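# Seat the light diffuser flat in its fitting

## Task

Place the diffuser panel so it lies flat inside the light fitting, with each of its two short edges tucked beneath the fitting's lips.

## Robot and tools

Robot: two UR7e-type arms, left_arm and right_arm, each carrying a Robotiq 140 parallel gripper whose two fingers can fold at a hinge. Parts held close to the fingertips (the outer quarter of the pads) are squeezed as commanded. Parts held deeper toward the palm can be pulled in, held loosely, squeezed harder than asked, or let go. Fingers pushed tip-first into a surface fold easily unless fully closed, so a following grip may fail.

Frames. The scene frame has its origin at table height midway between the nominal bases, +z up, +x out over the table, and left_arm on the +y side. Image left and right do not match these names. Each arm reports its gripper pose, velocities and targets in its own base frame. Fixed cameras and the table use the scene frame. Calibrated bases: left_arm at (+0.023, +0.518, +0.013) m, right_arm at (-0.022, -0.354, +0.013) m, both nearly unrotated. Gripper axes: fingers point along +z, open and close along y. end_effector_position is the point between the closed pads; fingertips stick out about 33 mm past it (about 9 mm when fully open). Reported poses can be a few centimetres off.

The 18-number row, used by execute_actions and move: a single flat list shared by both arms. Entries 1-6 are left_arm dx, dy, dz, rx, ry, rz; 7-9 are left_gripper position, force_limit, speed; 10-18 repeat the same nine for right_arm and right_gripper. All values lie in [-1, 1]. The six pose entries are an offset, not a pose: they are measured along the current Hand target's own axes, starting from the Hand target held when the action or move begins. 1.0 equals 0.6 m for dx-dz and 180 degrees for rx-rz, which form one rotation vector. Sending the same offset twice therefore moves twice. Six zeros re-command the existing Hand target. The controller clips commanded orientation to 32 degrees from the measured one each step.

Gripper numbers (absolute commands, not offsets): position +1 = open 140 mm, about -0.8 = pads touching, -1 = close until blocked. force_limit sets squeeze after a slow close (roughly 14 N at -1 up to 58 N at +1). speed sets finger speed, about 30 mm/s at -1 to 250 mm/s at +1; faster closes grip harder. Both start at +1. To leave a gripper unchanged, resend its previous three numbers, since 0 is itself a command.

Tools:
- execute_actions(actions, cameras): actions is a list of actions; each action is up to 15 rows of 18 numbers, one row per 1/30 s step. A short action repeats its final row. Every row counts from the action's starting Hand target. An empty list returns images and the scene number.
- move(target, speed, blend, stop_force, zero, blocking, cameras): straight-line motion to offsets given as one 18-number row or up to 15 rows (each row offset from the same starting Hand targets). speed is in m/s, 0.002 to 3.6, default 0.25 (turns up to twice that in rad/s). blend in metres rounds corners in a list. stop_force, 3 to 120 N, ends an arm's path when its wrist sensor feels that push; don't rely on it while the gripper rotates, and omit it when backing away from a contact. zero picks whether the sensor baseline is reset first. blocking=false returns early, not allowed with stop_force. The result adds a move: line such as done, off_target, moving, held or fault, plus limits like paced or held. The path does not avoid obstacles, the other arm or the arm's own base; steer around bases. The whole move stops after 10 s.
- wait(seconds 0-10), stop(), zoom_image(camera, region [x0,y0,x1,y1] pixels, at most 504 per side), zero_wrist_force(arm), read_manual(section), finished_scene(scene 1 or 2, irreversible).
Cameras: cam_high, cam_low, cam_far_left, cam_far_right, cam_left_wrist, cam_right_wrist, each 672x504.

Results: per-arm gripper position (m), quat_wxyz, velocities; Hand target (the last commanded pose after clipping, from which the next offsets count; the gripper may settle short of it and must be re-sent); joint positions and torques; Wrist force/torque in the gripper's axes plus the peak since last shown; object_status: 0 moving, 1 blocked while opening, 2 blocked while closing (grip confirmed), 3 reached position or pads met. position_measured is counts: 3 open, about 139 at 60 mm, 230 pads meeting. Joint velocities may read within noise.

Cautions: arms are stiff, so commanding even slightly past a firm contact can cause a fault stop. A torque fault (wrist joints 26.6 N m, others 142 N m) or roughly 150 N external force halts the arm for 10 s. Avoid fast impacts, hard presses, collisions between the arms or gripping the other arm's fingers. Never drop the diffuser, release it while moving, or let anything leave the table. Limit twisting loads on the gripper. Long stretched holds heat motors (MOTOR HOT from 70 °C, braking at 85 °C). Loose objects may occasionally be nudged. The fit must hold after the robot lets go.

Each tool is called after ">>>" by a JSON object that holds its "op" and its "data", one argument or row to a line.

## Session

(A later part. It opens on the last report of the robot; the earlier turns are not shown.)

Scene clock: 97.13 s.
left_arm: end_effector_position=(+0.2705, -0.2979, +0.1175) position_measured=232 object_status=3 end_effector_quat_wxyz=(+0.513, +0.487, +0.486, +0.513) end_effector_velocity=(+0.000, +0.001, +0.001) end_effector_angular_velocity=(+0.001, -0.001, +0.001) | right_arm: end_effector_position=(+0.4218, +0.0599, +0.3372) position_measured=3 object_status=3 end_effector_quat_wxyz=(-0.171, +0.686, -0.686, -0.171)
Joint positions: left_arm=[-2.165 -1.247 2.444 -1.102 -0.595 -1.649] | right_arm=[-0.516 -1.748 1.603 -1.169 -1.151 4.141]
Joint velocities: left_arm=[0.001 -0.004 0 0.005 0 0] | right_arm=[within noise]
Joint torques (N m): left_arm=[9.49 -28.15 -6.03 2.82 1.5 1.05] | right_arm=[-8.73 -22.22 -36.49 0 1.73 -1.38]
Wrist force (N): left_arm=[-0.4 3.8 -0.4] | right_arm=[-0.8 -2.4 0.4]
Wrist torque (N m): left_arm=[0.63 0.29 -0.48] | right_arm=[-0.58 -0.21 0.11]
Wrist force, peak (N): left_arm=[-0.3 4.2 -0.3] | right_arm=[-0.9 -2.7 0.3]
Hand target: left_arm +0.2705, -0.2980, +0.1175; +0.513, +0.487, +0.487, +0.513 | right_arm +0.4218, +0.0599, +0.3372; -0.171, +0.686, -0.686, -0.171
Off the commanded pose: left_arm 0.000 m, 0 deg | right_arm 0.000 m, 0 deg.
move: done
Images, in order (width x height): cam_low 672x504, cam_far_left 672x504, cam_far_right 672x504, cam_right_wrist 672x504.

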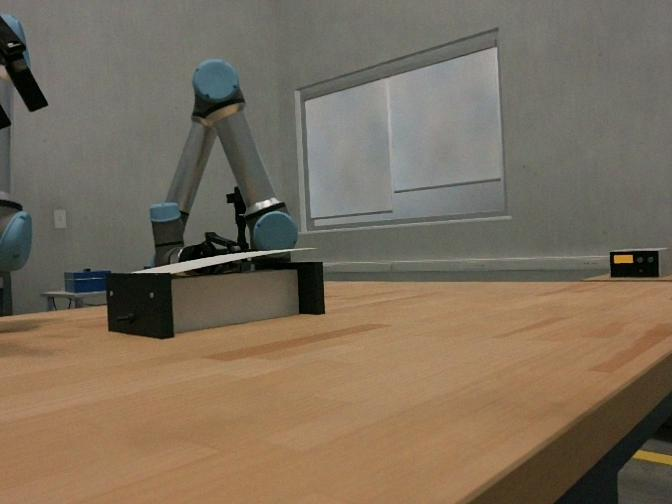

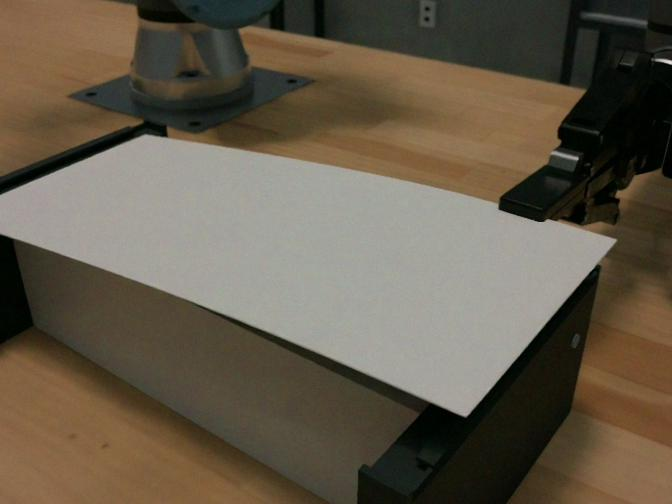

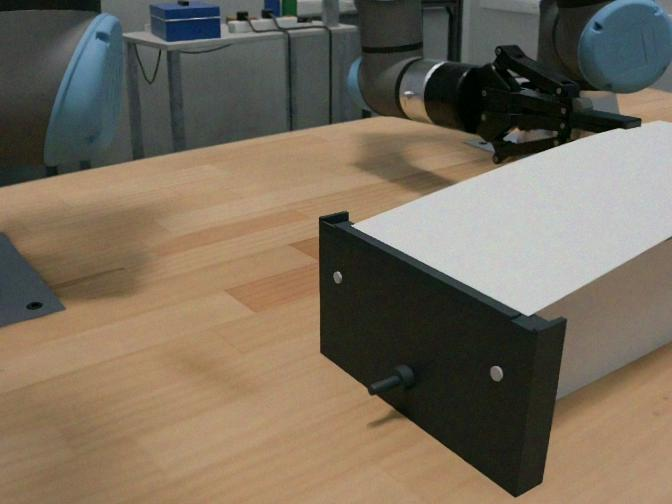

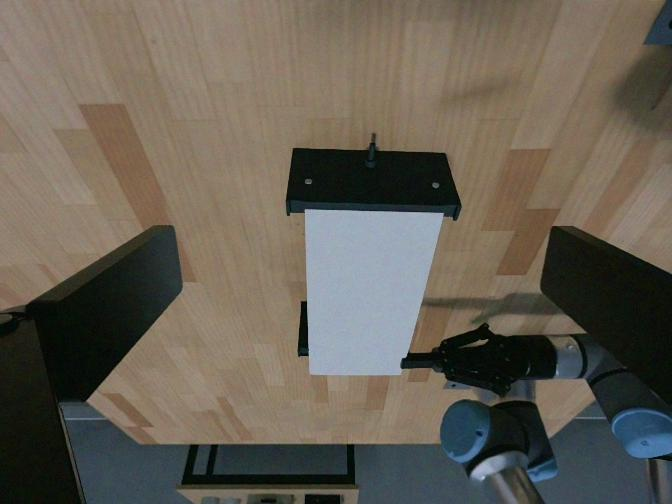

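>>> {"op": "move", "data": {
  "target": [0, -0.01, -0.0005, 0, 0, 0, -1, 0.6, -1, 0, 0, 0, 0, 0, 0, 1, 1, 1],
  "speed": 0.04,
  "cameras": ["cam_far_right", "cam_right_wrist"]
}}

>>> {"op": "zoom_image", "data": {
  "camera": "cam_far_right",
  "region": [310, 190, 450, 290]
}}

>>> {"op": "zoom_image", "data": {
  "camera": "cam_far_right",
  "region": [450, 270, 590, 370]
}}

>>> {"op": "zoom_image", "data": {
  "camera": "cam_right_wrist",
  "region": [270, 170, 480, 260]
}}

Scene clock: 98.97 s.
left_arm: end_effector_position=(+0.2705, -0.2979, +0.1114) position_measured=232 object_status=3 end_effector_quat_wxyz=(+0.513, +0.487, +0.487, +0.513) | right_arm: end_effector_position=(+0.4218, +0.0599, +0.3372) position_measured=3 object_status=3 end_effector_quat_wxyz=(-0.171, +0.686, -0.686, -0.171)
Joint positions: left_arm=[-2.164 -1.226 2.445 -1.125 -0.595 -1.649] | right_arm=[-0.516 -1.748 1.603 -1.169 -1.151 4.141]
Joint torques (N m): left_arm=[9.98 -28.62 3.39 2.63 1.61 -1.99] | right_arm=[-7.98 -22.15 -36.4 0.03 1.7 -1.36]
Wrist force (N): left_arm=[-0.4 3.9 -0.4] | right_arm=[-0.8 -2.3 0.5]
Wrist torque (N m): left_arm=[0.66 0.29 -0.50] | right_arm=[-0.57 -0.22 0.10]
Wrist force, peak (N): left_arm=[-0.7 4.0 -0.5] | right_arm=[-0.7 -2.7 0.2]
Hand target: left_arm +0.2705, -0.2980, +0.1115; +0.513, +0.487, +0.487, +0.513 | right_arm +0.4218, +0.0599, +0.3372; -0.171, +0.686, -0.686, -0.171
Off the commanded pose: left_arm 0.000 m, 0 deg | right_arm 0.000 m, 0 deg.
move: done
Images, in order (width x height): cam_far_right 672x504, cam_right_wrist 672x504.

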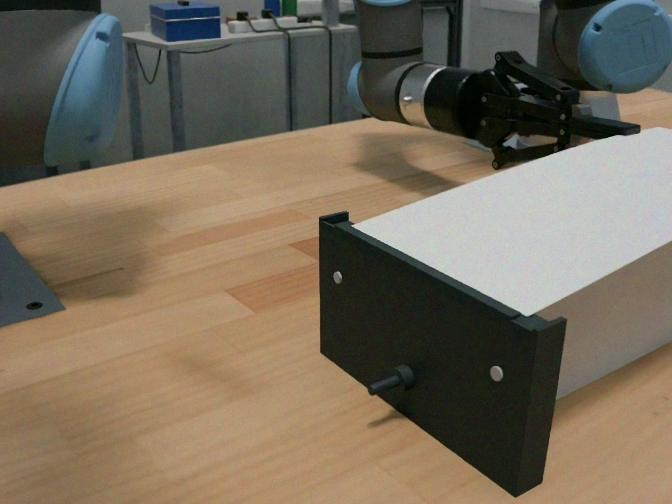

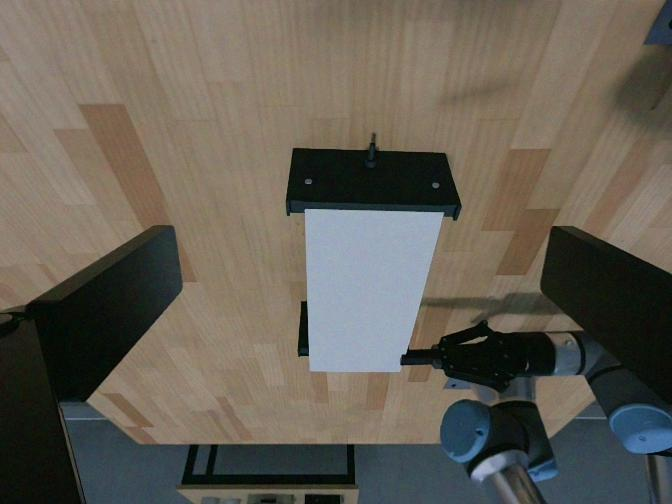

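Scaled by 3.600 from the camera's 672x504 image, which has a finer 960x720 frame.

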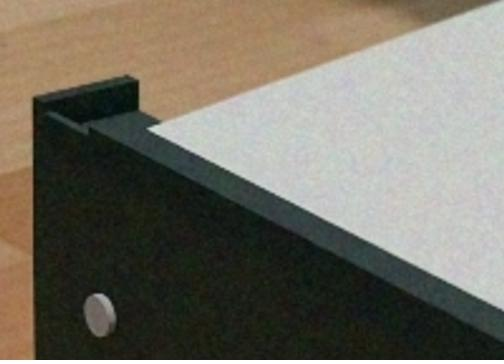

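Scaled by 3.600 from the camera's 672x504 image, which has a finer 960x720 frame.

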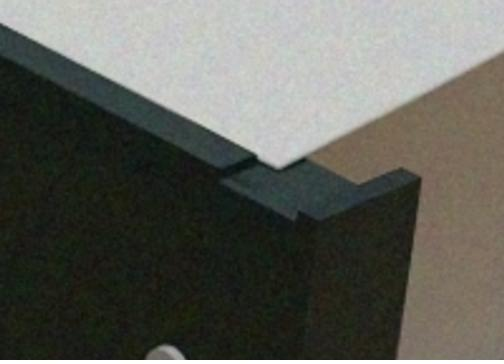

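Scaled by 2.400 from the camera's 672x504 image, which has a finer 960x720 frame.

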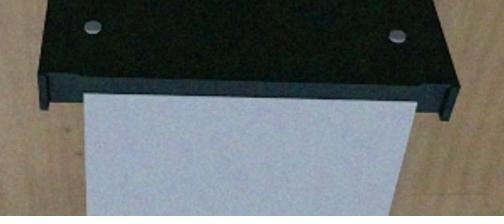

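>>> {"op": "move", "data": {
  "target": [-0.0167, 0, 0.0083, 0, -0.0056, 0, -1, 0.6, -1, 0, 0, 0, 0, 0, 0, 1, 1, 1],
  "speed": 0.03,
  "cameras": ["cam_far_right", "cam_right_wrist", "cam_far_left", "cam_low"]
}}

>>> {"op": "zoom_image", "data": {
  "camera": "cam_far_right",
  "region": [310, 190, 450, 290]
}}

>>> {"op": "zoom_image", "data": {
  "camera": "cam_far_right",
  "region": [450, 270, 590, 370]
}}

>>> {"op": "zoom_image", "data": {
  "camera": "cam_right_wrist",
  "region": [270, 170, 480, 260]
}}

>>> {"op": "zoom_image", "data": {
  "camera": "cam_right_wrist",
  "region": [270, 290, 480, 400]
}}

Scene clock: 103.63 s.
left_arm: end_effector_position=(+0.2755, -0.3080, +0.1117) position_measured=232 object_status=3 end_effector_quat_wxyz=(+0.517, +0.491, +0.482, +0.509) | right_arm: end_effector_position=(+0.4218, +0.0599, +0.3372) position_measured=3 object_status=3 end_effector_quat_wxyz=(-0.171, +0.686, -0.686, -0.171)
Joint positions: left_arm=[-2.14 -1.221 2.432 -1.111 -0.553 -1.656] | right_arm=[-0.516 -1.748 1.603 -1.169 -1.151 4.141]
Joint torques (N m): left_arm=[-11.9 -20.97 -3.19 0.41 -1.99 -0.92] | right_arm=[-8.07 -20.9 -36.79 -0.03 2.06 -1.43]
Wrist force (N): left_arm=[0.4 3.6 -0.6] | right_arm=[-0.5 -2.5 0.3]
Wrist torque (N m): left_arm=[0.64 0.27 -0.31] | right_arm=[-0.60 -0.28 0.11]
Wrist force, peak (N): left_arm=[-0.3 4.0 -0.4] | right_arm=[-0.8 -2.7 0.9]
Hand target: left_arm +0.2755, -0.3080, +0.1117; +0.517, +0.491, +0.482, +0.509 | right_arm +0.4218, +0.0599, +0.3372; -0.171, +0.686, -0.686, -0.171
Off the commanded pose: left_arm 0.000 m, 0 deg | right_arm 0.000 m, 0 deg.
move: done
Images, in order (width x height): cam_low 672x504, cam_far_left 672x504, cam_far_right 672x504, cam_right_wrist 672x504.

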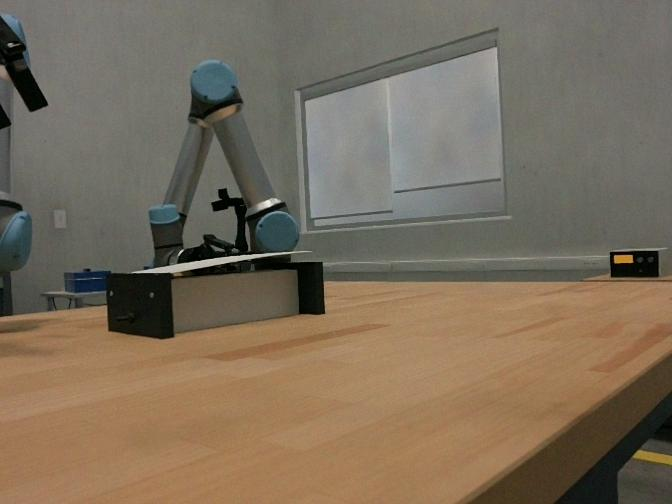

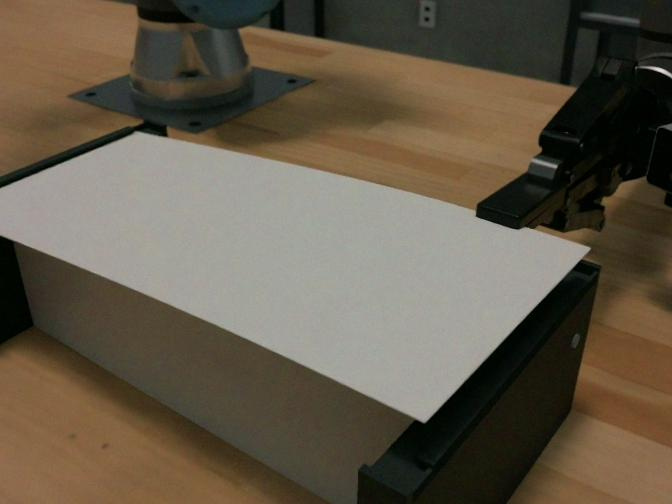

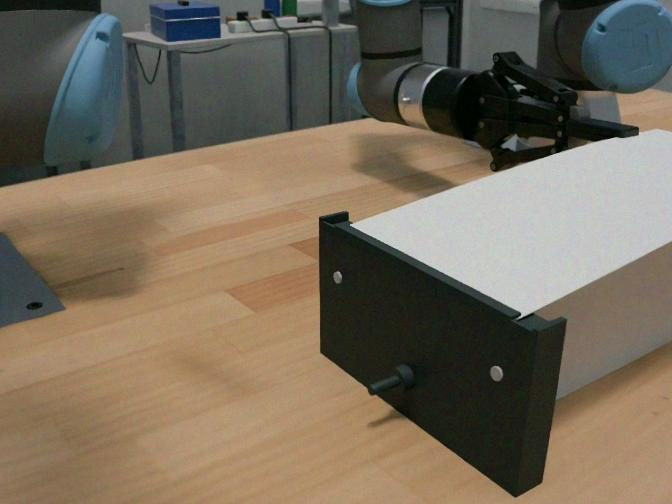

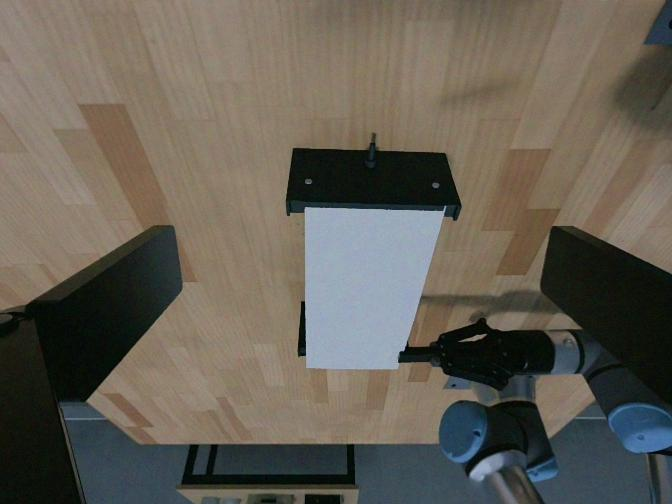

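Scaled by 3.600 from the camera's 672x504 image, which has a finer 960x720 frame.

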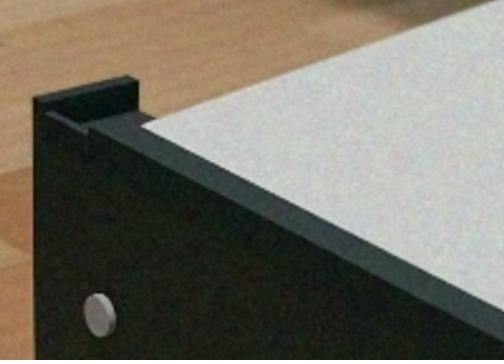

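Scaled by 3.600 from the camera's 672x504 image, which has a finer 960x720 frame.

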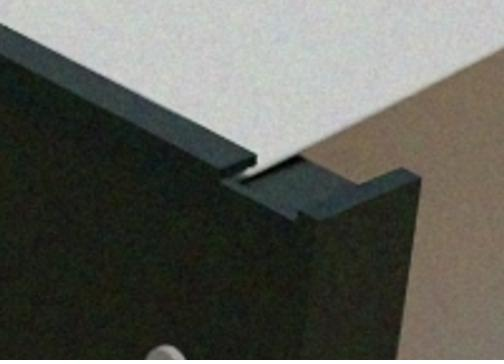

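Scaled by 2.400 from the camera's 672x504 image, which has a finer 960x720 frame.

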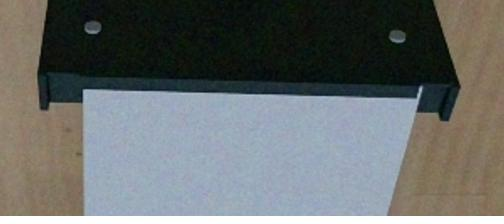

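Scaled by 2.400 from the camera's 672x504 image, which has a finer 960x720 frame.

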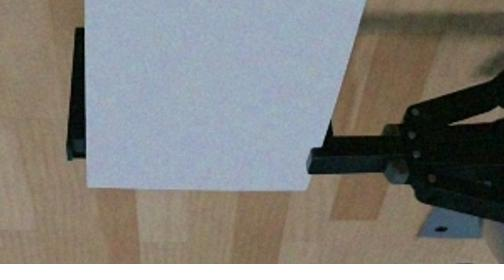

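>>> {"op": "move", "data": {
  "target": [-0.0150, 0, 0, 0, 0, 0, -1, 0.6, -1, 0, 0, 0, 0, 0, 0, 1, 1, 1],
  "speed": 0.015,
  "stop_force": 4,
  "cameras": ["cam_far_right", "cam_right_wrist", "cam_far_left", "cam_low"]
}}

>>> {"op": "zoom_image", "data": {
  "camera": "cam_far_right",
  "region": [450, 270, 590, 370]
}}

>>> {"op": "zoom_image", "data": {
  "camera": "cam_right_wrist",
  "region": [270, 170, 480, 260]
}}

>>> {"op": "zoom_image", "data": {
  "camera": "cam_far_left",
  "region": [340, 200, 640, 504]
}}

Scene clock: 105.37 s.
left_arm: end_effector_position=(+0.2755, -0.3087, +0.1117) position_measured=232 object_status=3 end_effector_quat_wxyz=(+0.517, +0.491, +0.482, +0.509) | right_arm: end_effector_position=(+0.4218, +0.0599, +0.3372) position_measured=3 object_status=3 end_effector_quat_wxyz=(-0.171, +0.686, -0.686, -0.171)
Joint positions: left_arm=[-2.138 -1.22 2.43 -1.11 -0.552 -1.656] | right_arm=[-0.516 -1.748 1.603 -1.169 -1.151 4.141]
Joint torques (N m): left_arm=[-8.58 -32.14 1.75 2.19 -1.45 2.54] | right_arm=[-8.12 -21.5 -37.5 0.07 2 -1.31]
Wrist force (N): left_arm=[-0.2 3.4 -0.2] | right_arm=[-0.7 -2.1 0.5]
Wrist torque (N m): left_arm=[0.62 0.31 -0.32] | right_arm=[-0.51 -0.23 0.11]
Wrist force, peak (N): left_arm=[5.6 4.0 -2.9] | right_arm=[-1.1 -2.6 0.7]
Hand target: left_arm +0.2755, -0.3087, +0.1117; +0.517, +0.491, +0.482, +0.509 (not the last commanded pose) | right_arm +0.4218, +0.0599, +0.3372; -0.171, +0.686, -0.686, -0.171
Off the commanded pose: left_arm 0.008 m, 0 deg | right_arm 0.000 m, 0 deg.
move: contact (left_arm)
Images, in order (width x height): cam_low 672x504, cam_far_left 672x504, cam_far_right 672x504, cam_right_wrist 672x504.

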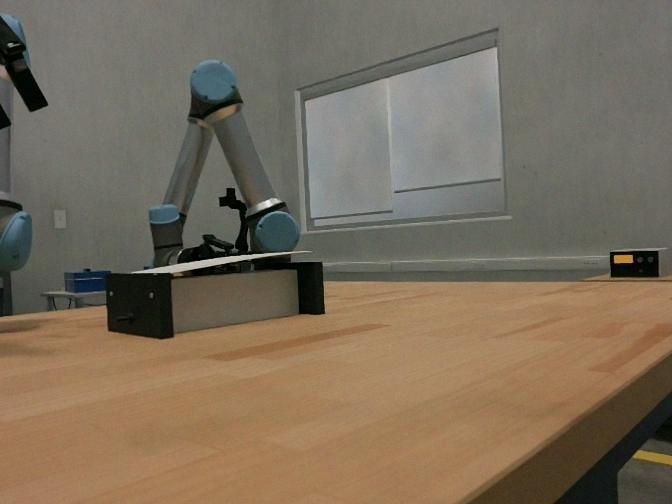

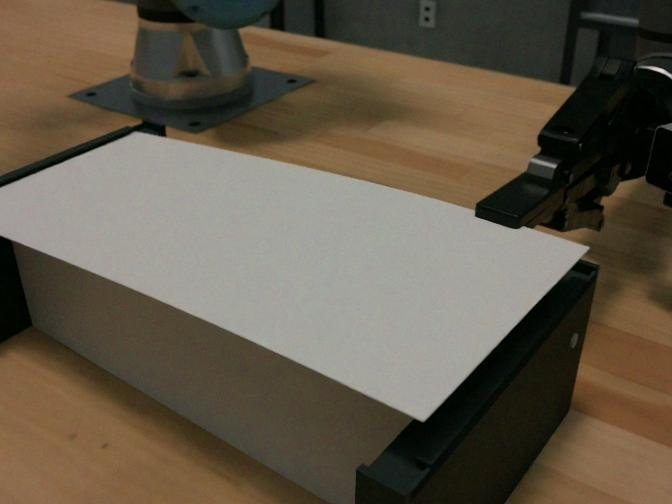

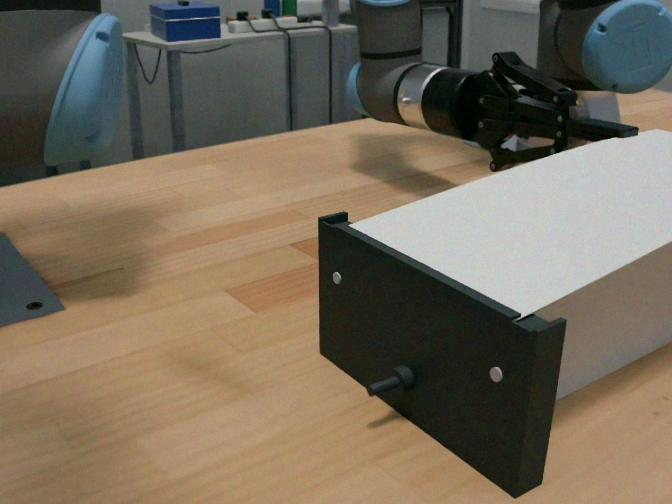

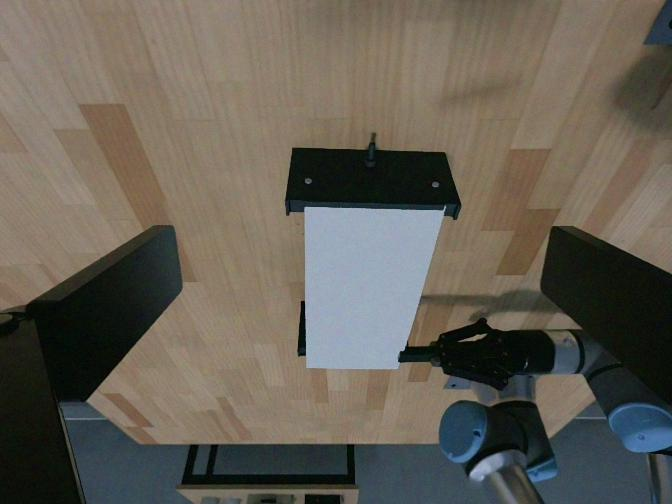

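Scaled by 3.600 from the camera's 672x504 image, which has a finer 960x720 frame.

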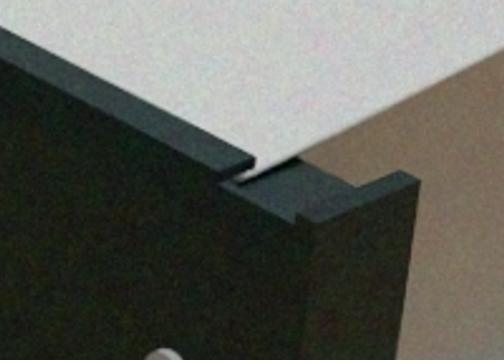

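Scaled by 2.400 from the camera's 672x504 image, which has a finer 960x720 frame.

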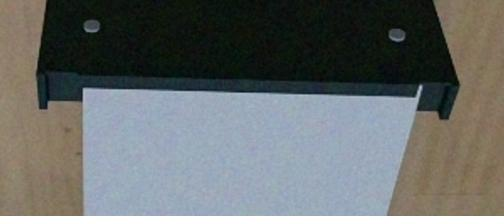

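Scaled by 1.658 from the camera's 672x504 image, which has a finer 960x720 frame.

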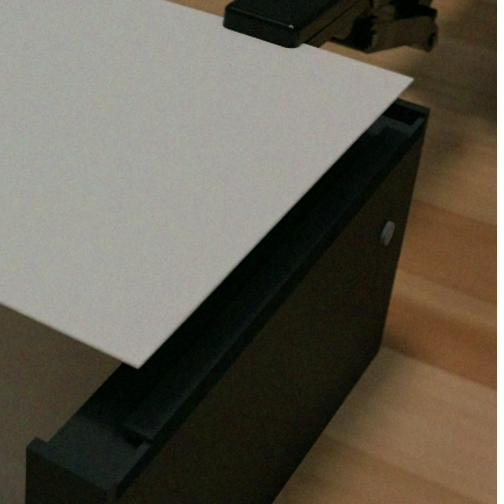

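>>> {"op": "move", "data": {
  "target": [-0.0043, 0.0138, 0.0008, 0, 0, -0.0667, -1, 0.6, -1, 0, 0, 0, 0, 0, 0, 1, 1, 1],
  "speed": 0.06,
  "cameras": ["all"]
}}

>>> {"op": "zoom_image", "data": {
  "camera": "cam_far_left",
  "region": [340, 200, 640, 504]
}}

>>> {"op": "zoom_image", "data": {
  "camera": "cam_far_right",
  "region": [310, 190, 590, 370]
}}

>>> {"op": "zoom_image", "data": {
  "camera": "cam_low",
  "region": [90, 230, 340, 350]
}}

Scene clock: 112.47 s.
left_arm: end_effector_position=(+0.2755, -0.3114, +0.1201) position_measured=232 object_status=3 end_effector_quat_wxyz=(+0.568, +0.438, +0.531, +0.452) | right_arm: end_effector_position=(+0.4218, +0.0599, +0.3372) position_measured=3 object_status=3 end_effector_quat_wxyz=(-0.171, +0.686, -0.686, -0.171)
Joint positions: left_arm=[-2.133 -1.243 2.42 -1.075 -0.547 -1.866] | right_arm=[-0.516 -1.748 1.603 -1.169 -1.151 4.141]
Joint torques (N m): left_arm=[7.2 -17.37 -17.37 0.54 1.29 2.61] | right_arm=[-7.99 -21.51 -36.41 0.07 2.23 -1.27]
Wrist force (N): left_arm=[0.5 2.5 -0.2] | right_arm=[-0.9 -2.4 0.6]
Wrist torque (N m): left_arm=[0.61 0.54 -0.23] | right_arm=[-0.57 -0.19 0.11]
Wrist force, peak (N): left_arm=[-0.3 4.0 -0.5] | right_arm=[-0.7 -2.7 0.7]
Hand target: left_arm +0.2755, -0.3113, +0.1200; +0.568, +0.438, +0.531, +0.452 | right_arm +0.4218, +0.0599, +0.3372; -0.171, +0.686, -0.686, -0.171
Off the commanded pose: left_arm 0.000 m, 0 deg | right_arm 0.000 m, 0 deg.
move: done

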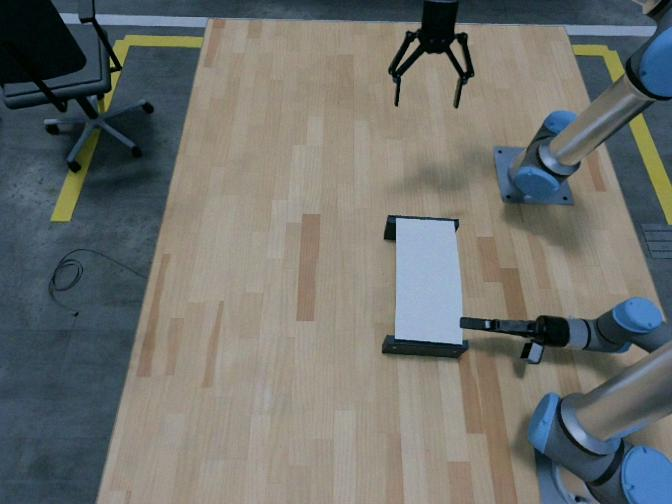

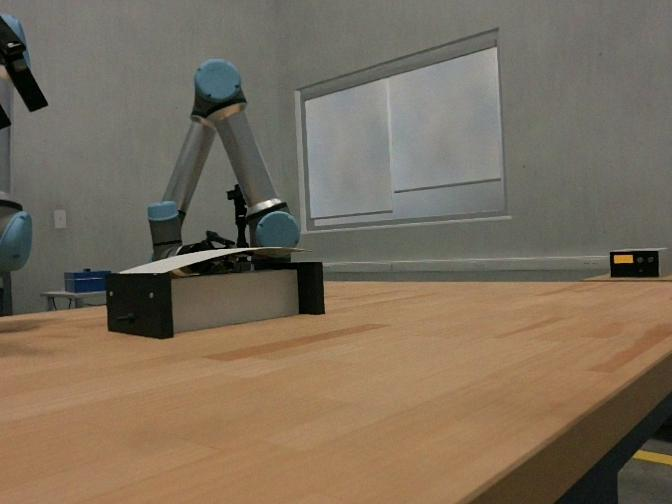

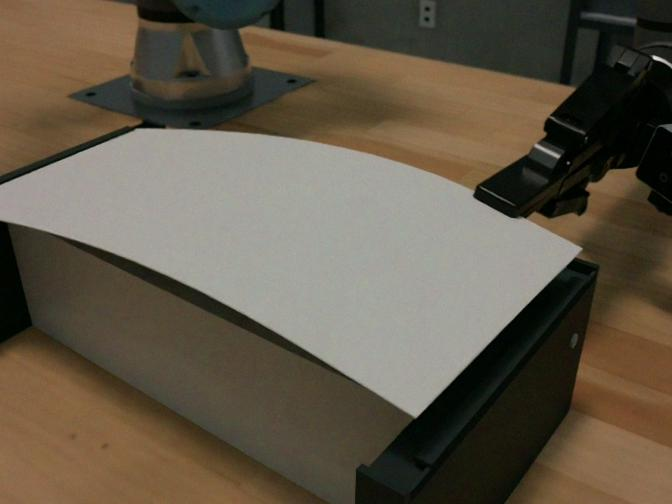

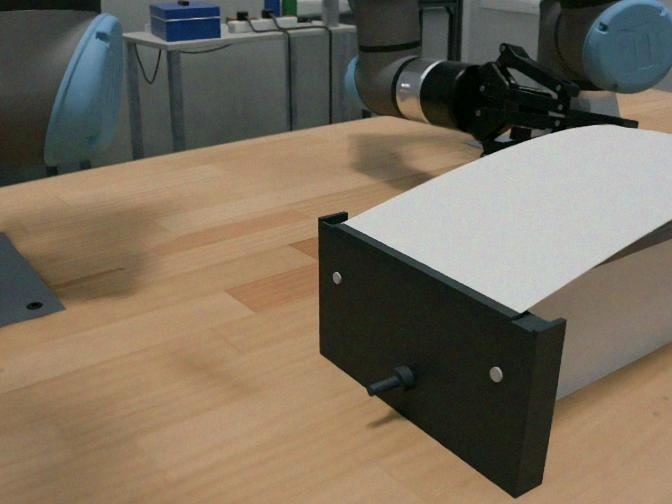

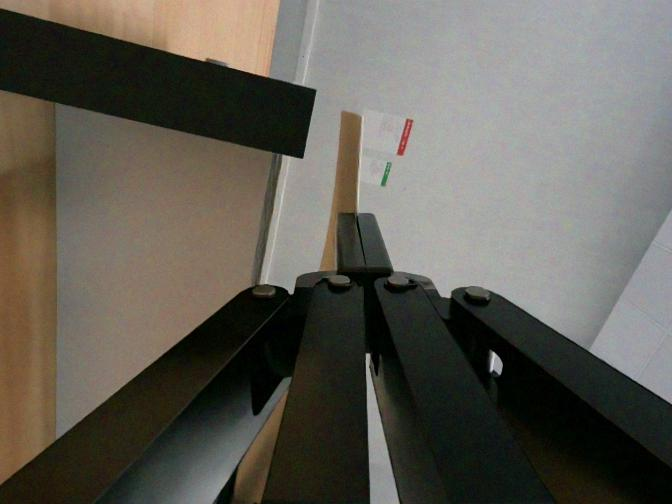

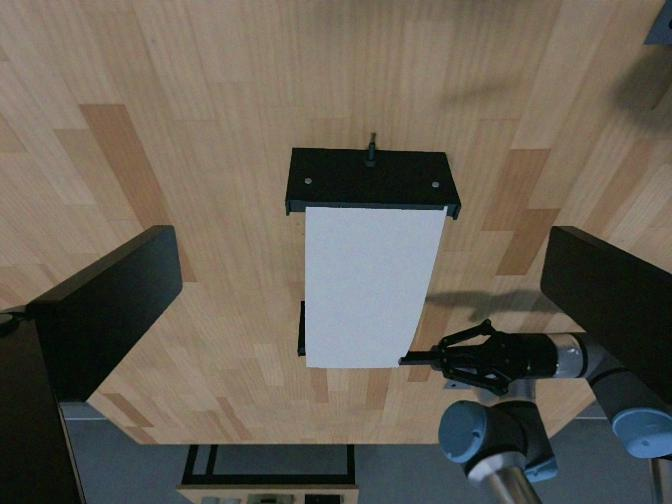

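Scaled by 1.658 from the camera's 672x504 image, which has a finer 960x720 frame.

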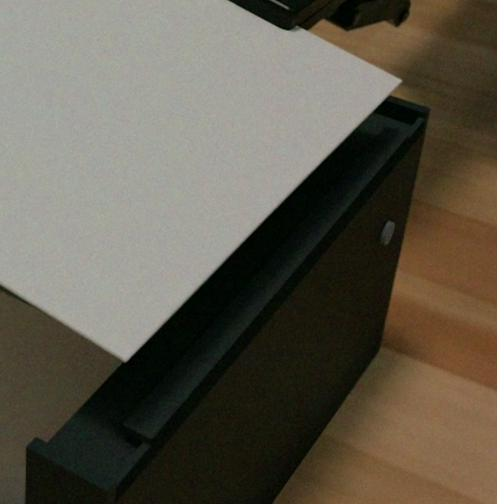

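Scaled by 1.800 from the camera's 672x504 image, which has a finer 960x720 frame.

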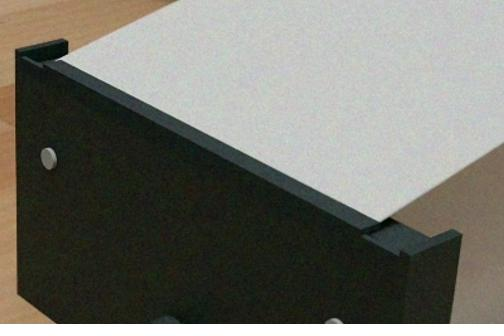

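Scaled by 2.016 from the camera's 672x504 image, which has a finer 960x720 frame.

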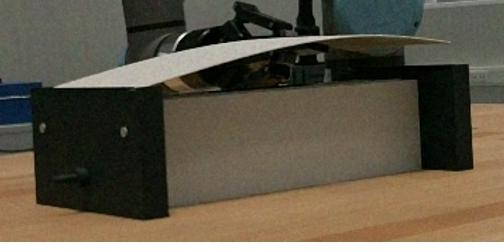

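>>> {"op": "move", "data": {
  "target": [-0.0115, 0.0044, 0.0005, 0, 0, -0.0667, -1, 0.6, -1, 0, 0, 0, 0, 0, 0, 1, 1, 1],
  "speed": 0.06,
  "cameras": ["all"]
}}

>>> {"op": "zoom_image", "data": {
  "camera": "cam_far_left",
  "region": [340, 200, 640, 504]
}}

>>> {"op": "zoom_image", "data": {
  "camera": "cam_far_right",
  "region": [310, 190, 590, 370]
}}

>>> {"op": "zoom_image", "data": {
  "camera": "cam_right_wrist",
  "region": [270, 170, 480, 260]
}}

Scene clock: 116.93 s.
left_arm: end_effector_position=(+0.2755, -0.3176, +0.1241) position_measured=232 object_status=3 end_effector_quat_wxyz=(+0.612, +0.380, +0.574, +0.390) | right_arm: end_effector_position=(+0.4218, +0.0599, +0.3372) position_measured=3 object_status=3 end_effector_quat_wxyz=(-0.171, +0.686, -0.686, -0.171)
Joint positions: left_arm=[-2.122 -1.247 2.4 -1.05 -0.535 -2.078] | right_arm=[-0.516 -1.748 1.603 -1.169 -1.151 4.141]
Joint torques (N m): left_arm=[5.64 -16.81 -13.68 1.2 1.43 2.07] | right_arm=[-7.84 -20.83 -36.48 -0.02 2.15 -1.25]
Wrist force (N): left_arm=[1.9 3.7 -0.4] | right_arm=[-1.0 -2.2 0.2]
Wrist torque (N m): left_arm=[0.61 0.73 -0.02] | right_arm=[-0.54 -0.17 0.11]
Wrist force, peak (N): left_arm=[2.0 3.9 -0.5] | right_arm=[-0.7 -3.0 0.6]
Hand target: left_arm +0.2755, -0.3175, +0.1241; +0.612, +0.380, +0.574, +0.390 | right_arm +0.4218, +0.0599, +0.3372; -0.171, +0.686, -0.686, -0.171
Off the commanded pose: left_arm 0.000 m, 0 deg | right_arm 0.000 m, 0 deg.
move: done

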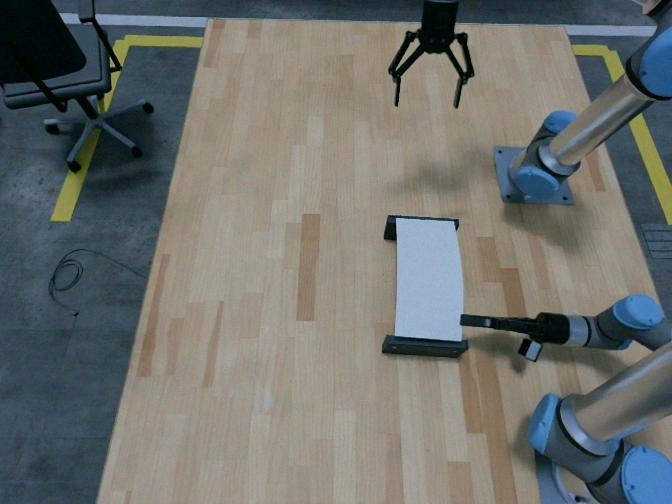

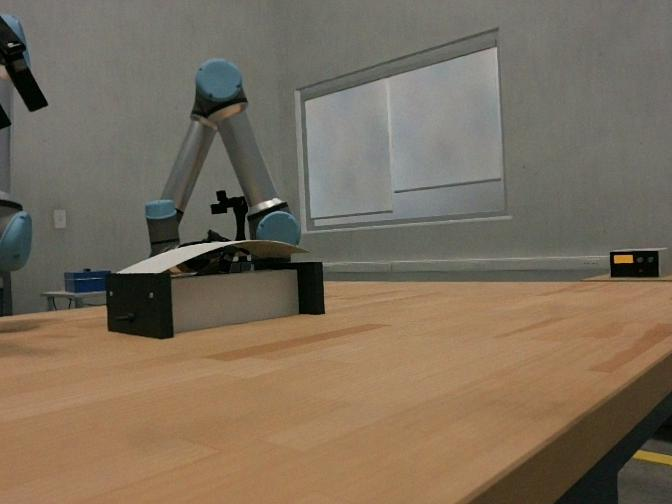

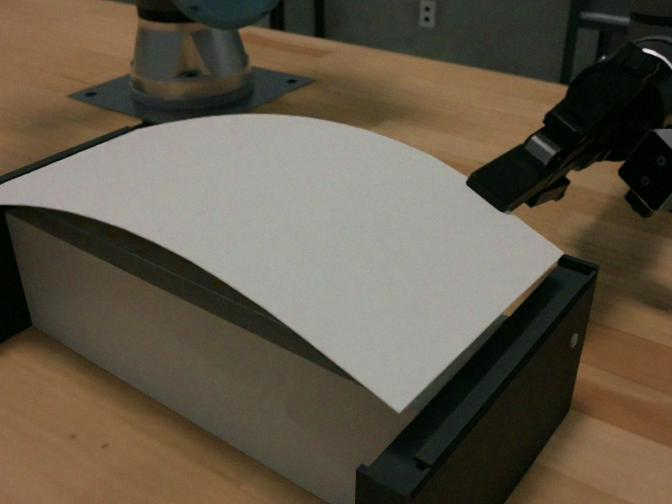

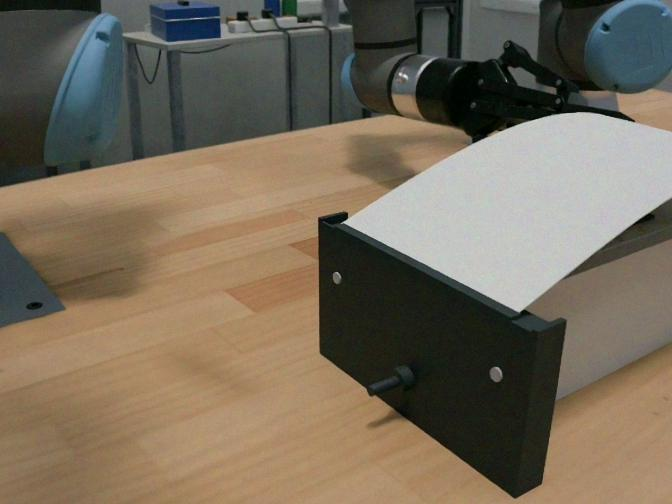

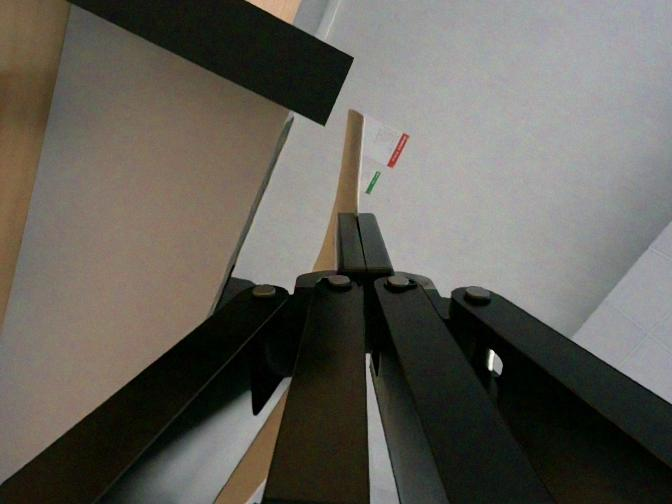

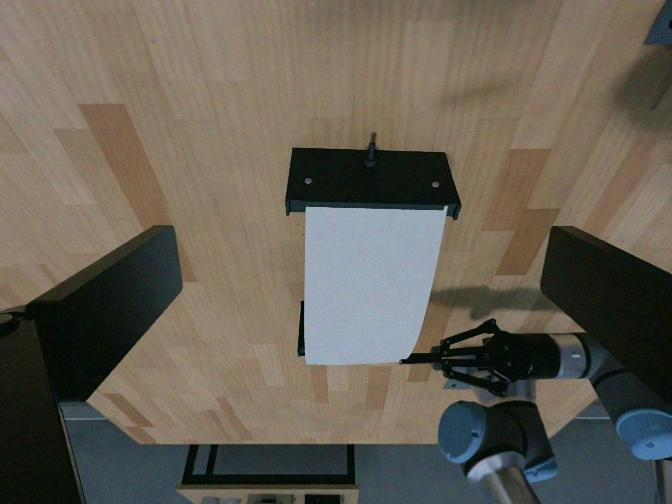

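Scaled by 1.658 from the camera's 672x504 image, which has a finer 960x720 frame.

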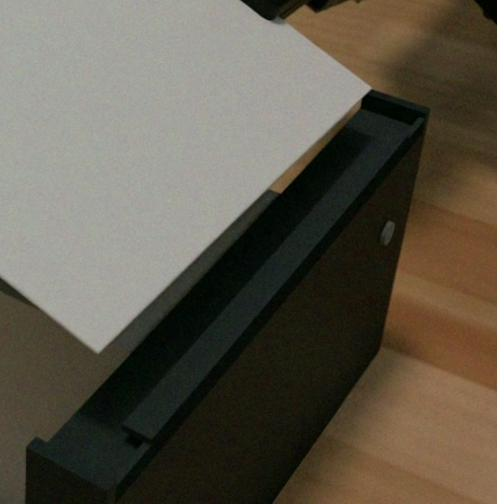

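Scaled by 1.800 from the camera's 672x504 image, which has a finer 960x720 frame.

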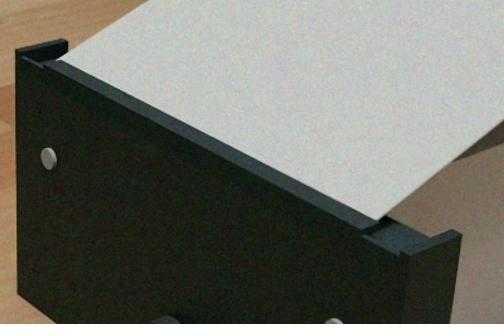

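Scaled by 2.400 from the camera's 672x504 image, which has a finer 960x720 frame.

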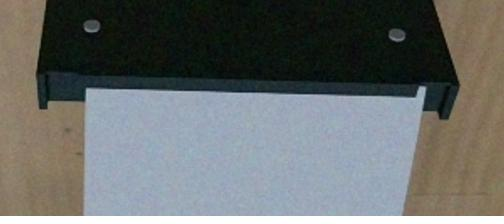

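>>> {"op": "zoom_image", "data": {
  "camera": "cam_high",
  "region": [370, 310, 490, 370]
}}

>>> {"op": "zoom_image", "data": {
  "camera": "cam_high",
  "region": [370, 200, 490, 260]
}}

>>> {"op": "zoom_image", "data": {
  "camera": "cam_right_wrist",
  "region": [280, 280, 480, 400]
}}

Scaled by 4.200 from the camera's 672x504 image, which has a finer 960x720 frame.

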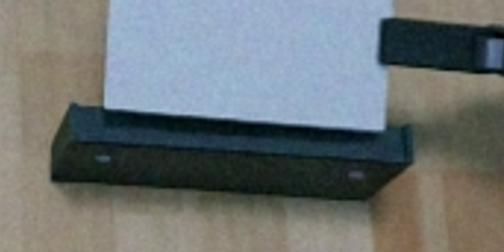

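Scaled by 4.200 from the camera's 672x504 image, which has a finer 960x720 frame.

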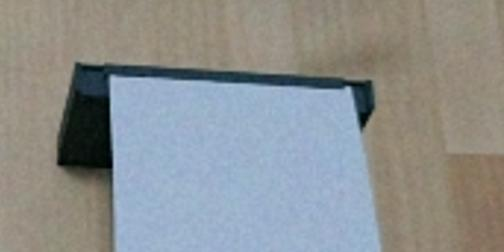

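Scaled by 2.520 from the camera's 672x504 image, which has a finer 960x720 frame.

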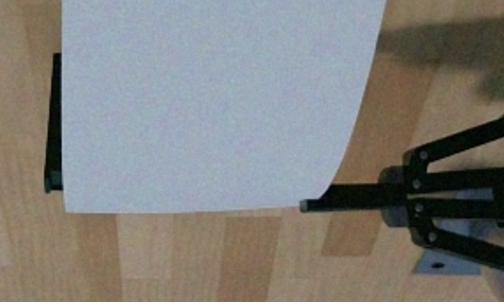

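>>> {"op": "move", "data": {
  "target": [0.0101, -0.0137, -0.0009, 0.01522, 0.00678, -0.0003, -1, 0.6, -1, 0, 0, 0, 0, 0, 0, 1, 1, 1],
  "speed": 0.04,
  "cameras": ["cam_high", "cam_low", "cam_far_left", "cam_far_right", "cam_left_wrist"]
}}

>>> {"op": "zoom_image", "data": {
  "camera": "cam_far_left",
  "region": [340, 200, 640, 504]
}}

>>> {"op": "zoom_image", "data": {
  "camera": "cam_high",
  "region": [370, 310, 490, 370]
}}

Scene clock: 125.23 s.
left_arm: end_effector_position=(+0.2755, -0.3152, +0.1141) position_measured=232 object_status=3 end_effector_quat_wxyz=(+0.597, +0.390, +0.589, +0.380) | right_arm: end_effector_position=(+0.4218, +0.0599, +0.3372) position_measured=3 object_status=3 end_effector_quat_wxyz=(-0.171, +0.686, -0.686, -0.171)
Joint positions: left_arm=[-2.127 -1.287 2.43 -1.142 -0.538 -1.99] | right_arm=[-0.516 -1.748 1.603 -1.169 -1.151 4.141]
Joint torques (N m): left_arm=[-5.44 -12.72 -22.6 2.22 0.23 -2.82] | right_arm=[-7.91 -21.48 -36.2 0.07 2.38 -1.22]
Wrist force (N): left_arm=[3.0 3.6 -1.2] | right_arm=[-0.9 -2.4 0.6]
Wrist torque (N m): left_arm=[0.58 0.54 0.09] | right_arm=[-0.57 -0.20 0.11]
Wrist force, peak (N): left_arm=[2.7 4.5 -1.5] | right_arm=[-1.2 -2.6 0.6]
Hand target: left_arm +0.2755, -0.3153, +0.1141; +0.597, +0.390, +0.589, +0.380 | right_arm +0.4218, +0.0599, +0.3372; -0.171, +0.686, -0.686, -0.171
Off the commanded pose: left_arm 0.000 m, 0 deg | right_arm 0.000 m, 0 deg.
move: done
Images, in order (width x height): cam_high 672x504, cam_low 672x504, cam_far_left 672x504, cam_far_right 672x504, cam_left_wrist 672x504.

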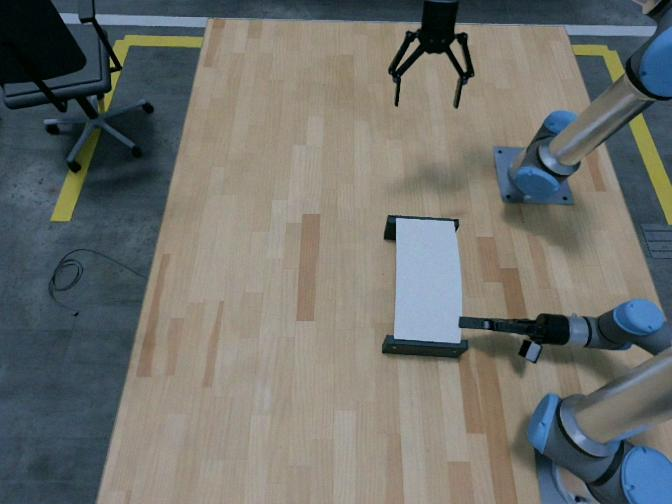

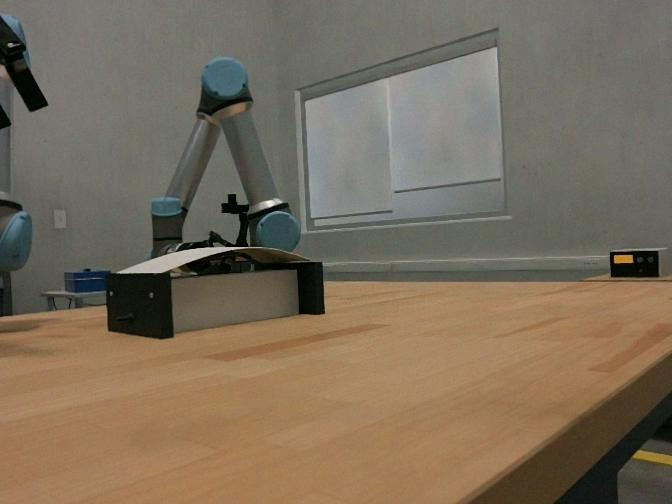

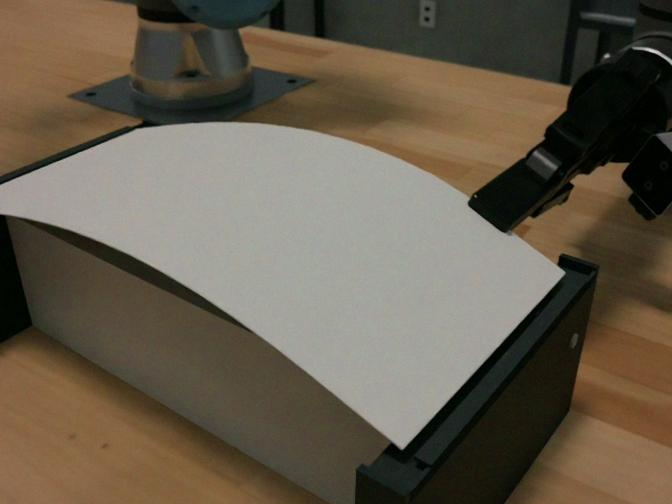

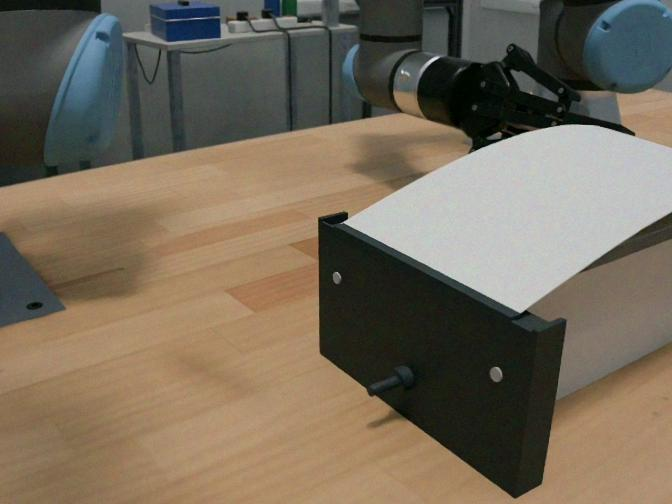

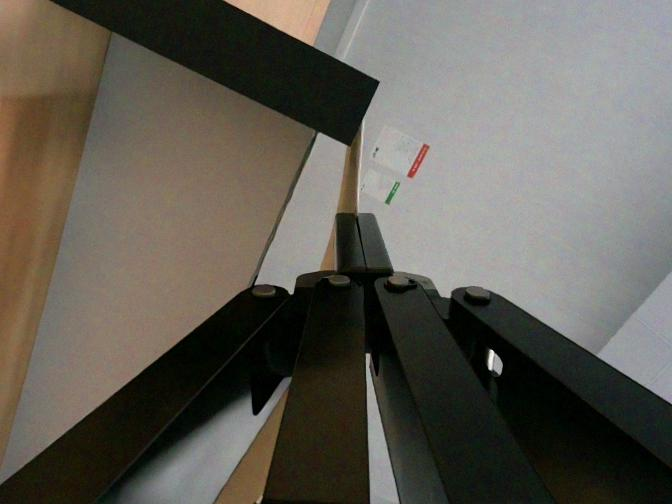

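Scaled by 1.658 from the camera's 672x504 image, which has a finer 960x720 frame.

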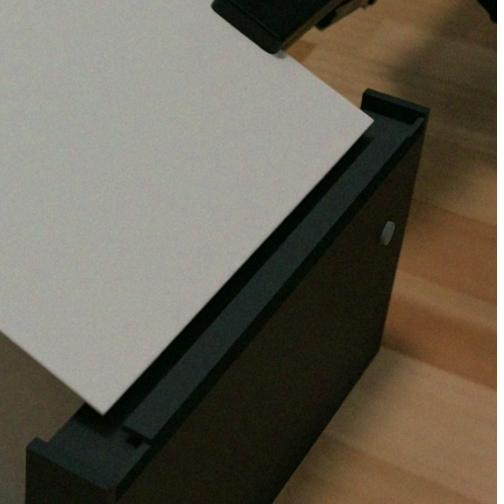

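Scaled by 4.200 from the camera's 672x504 image, which has a finer 960x720 frame.

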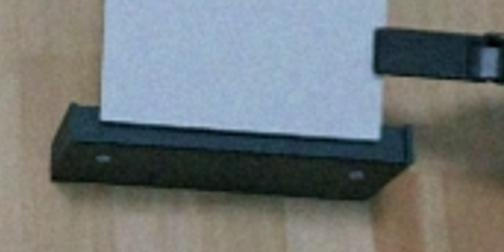

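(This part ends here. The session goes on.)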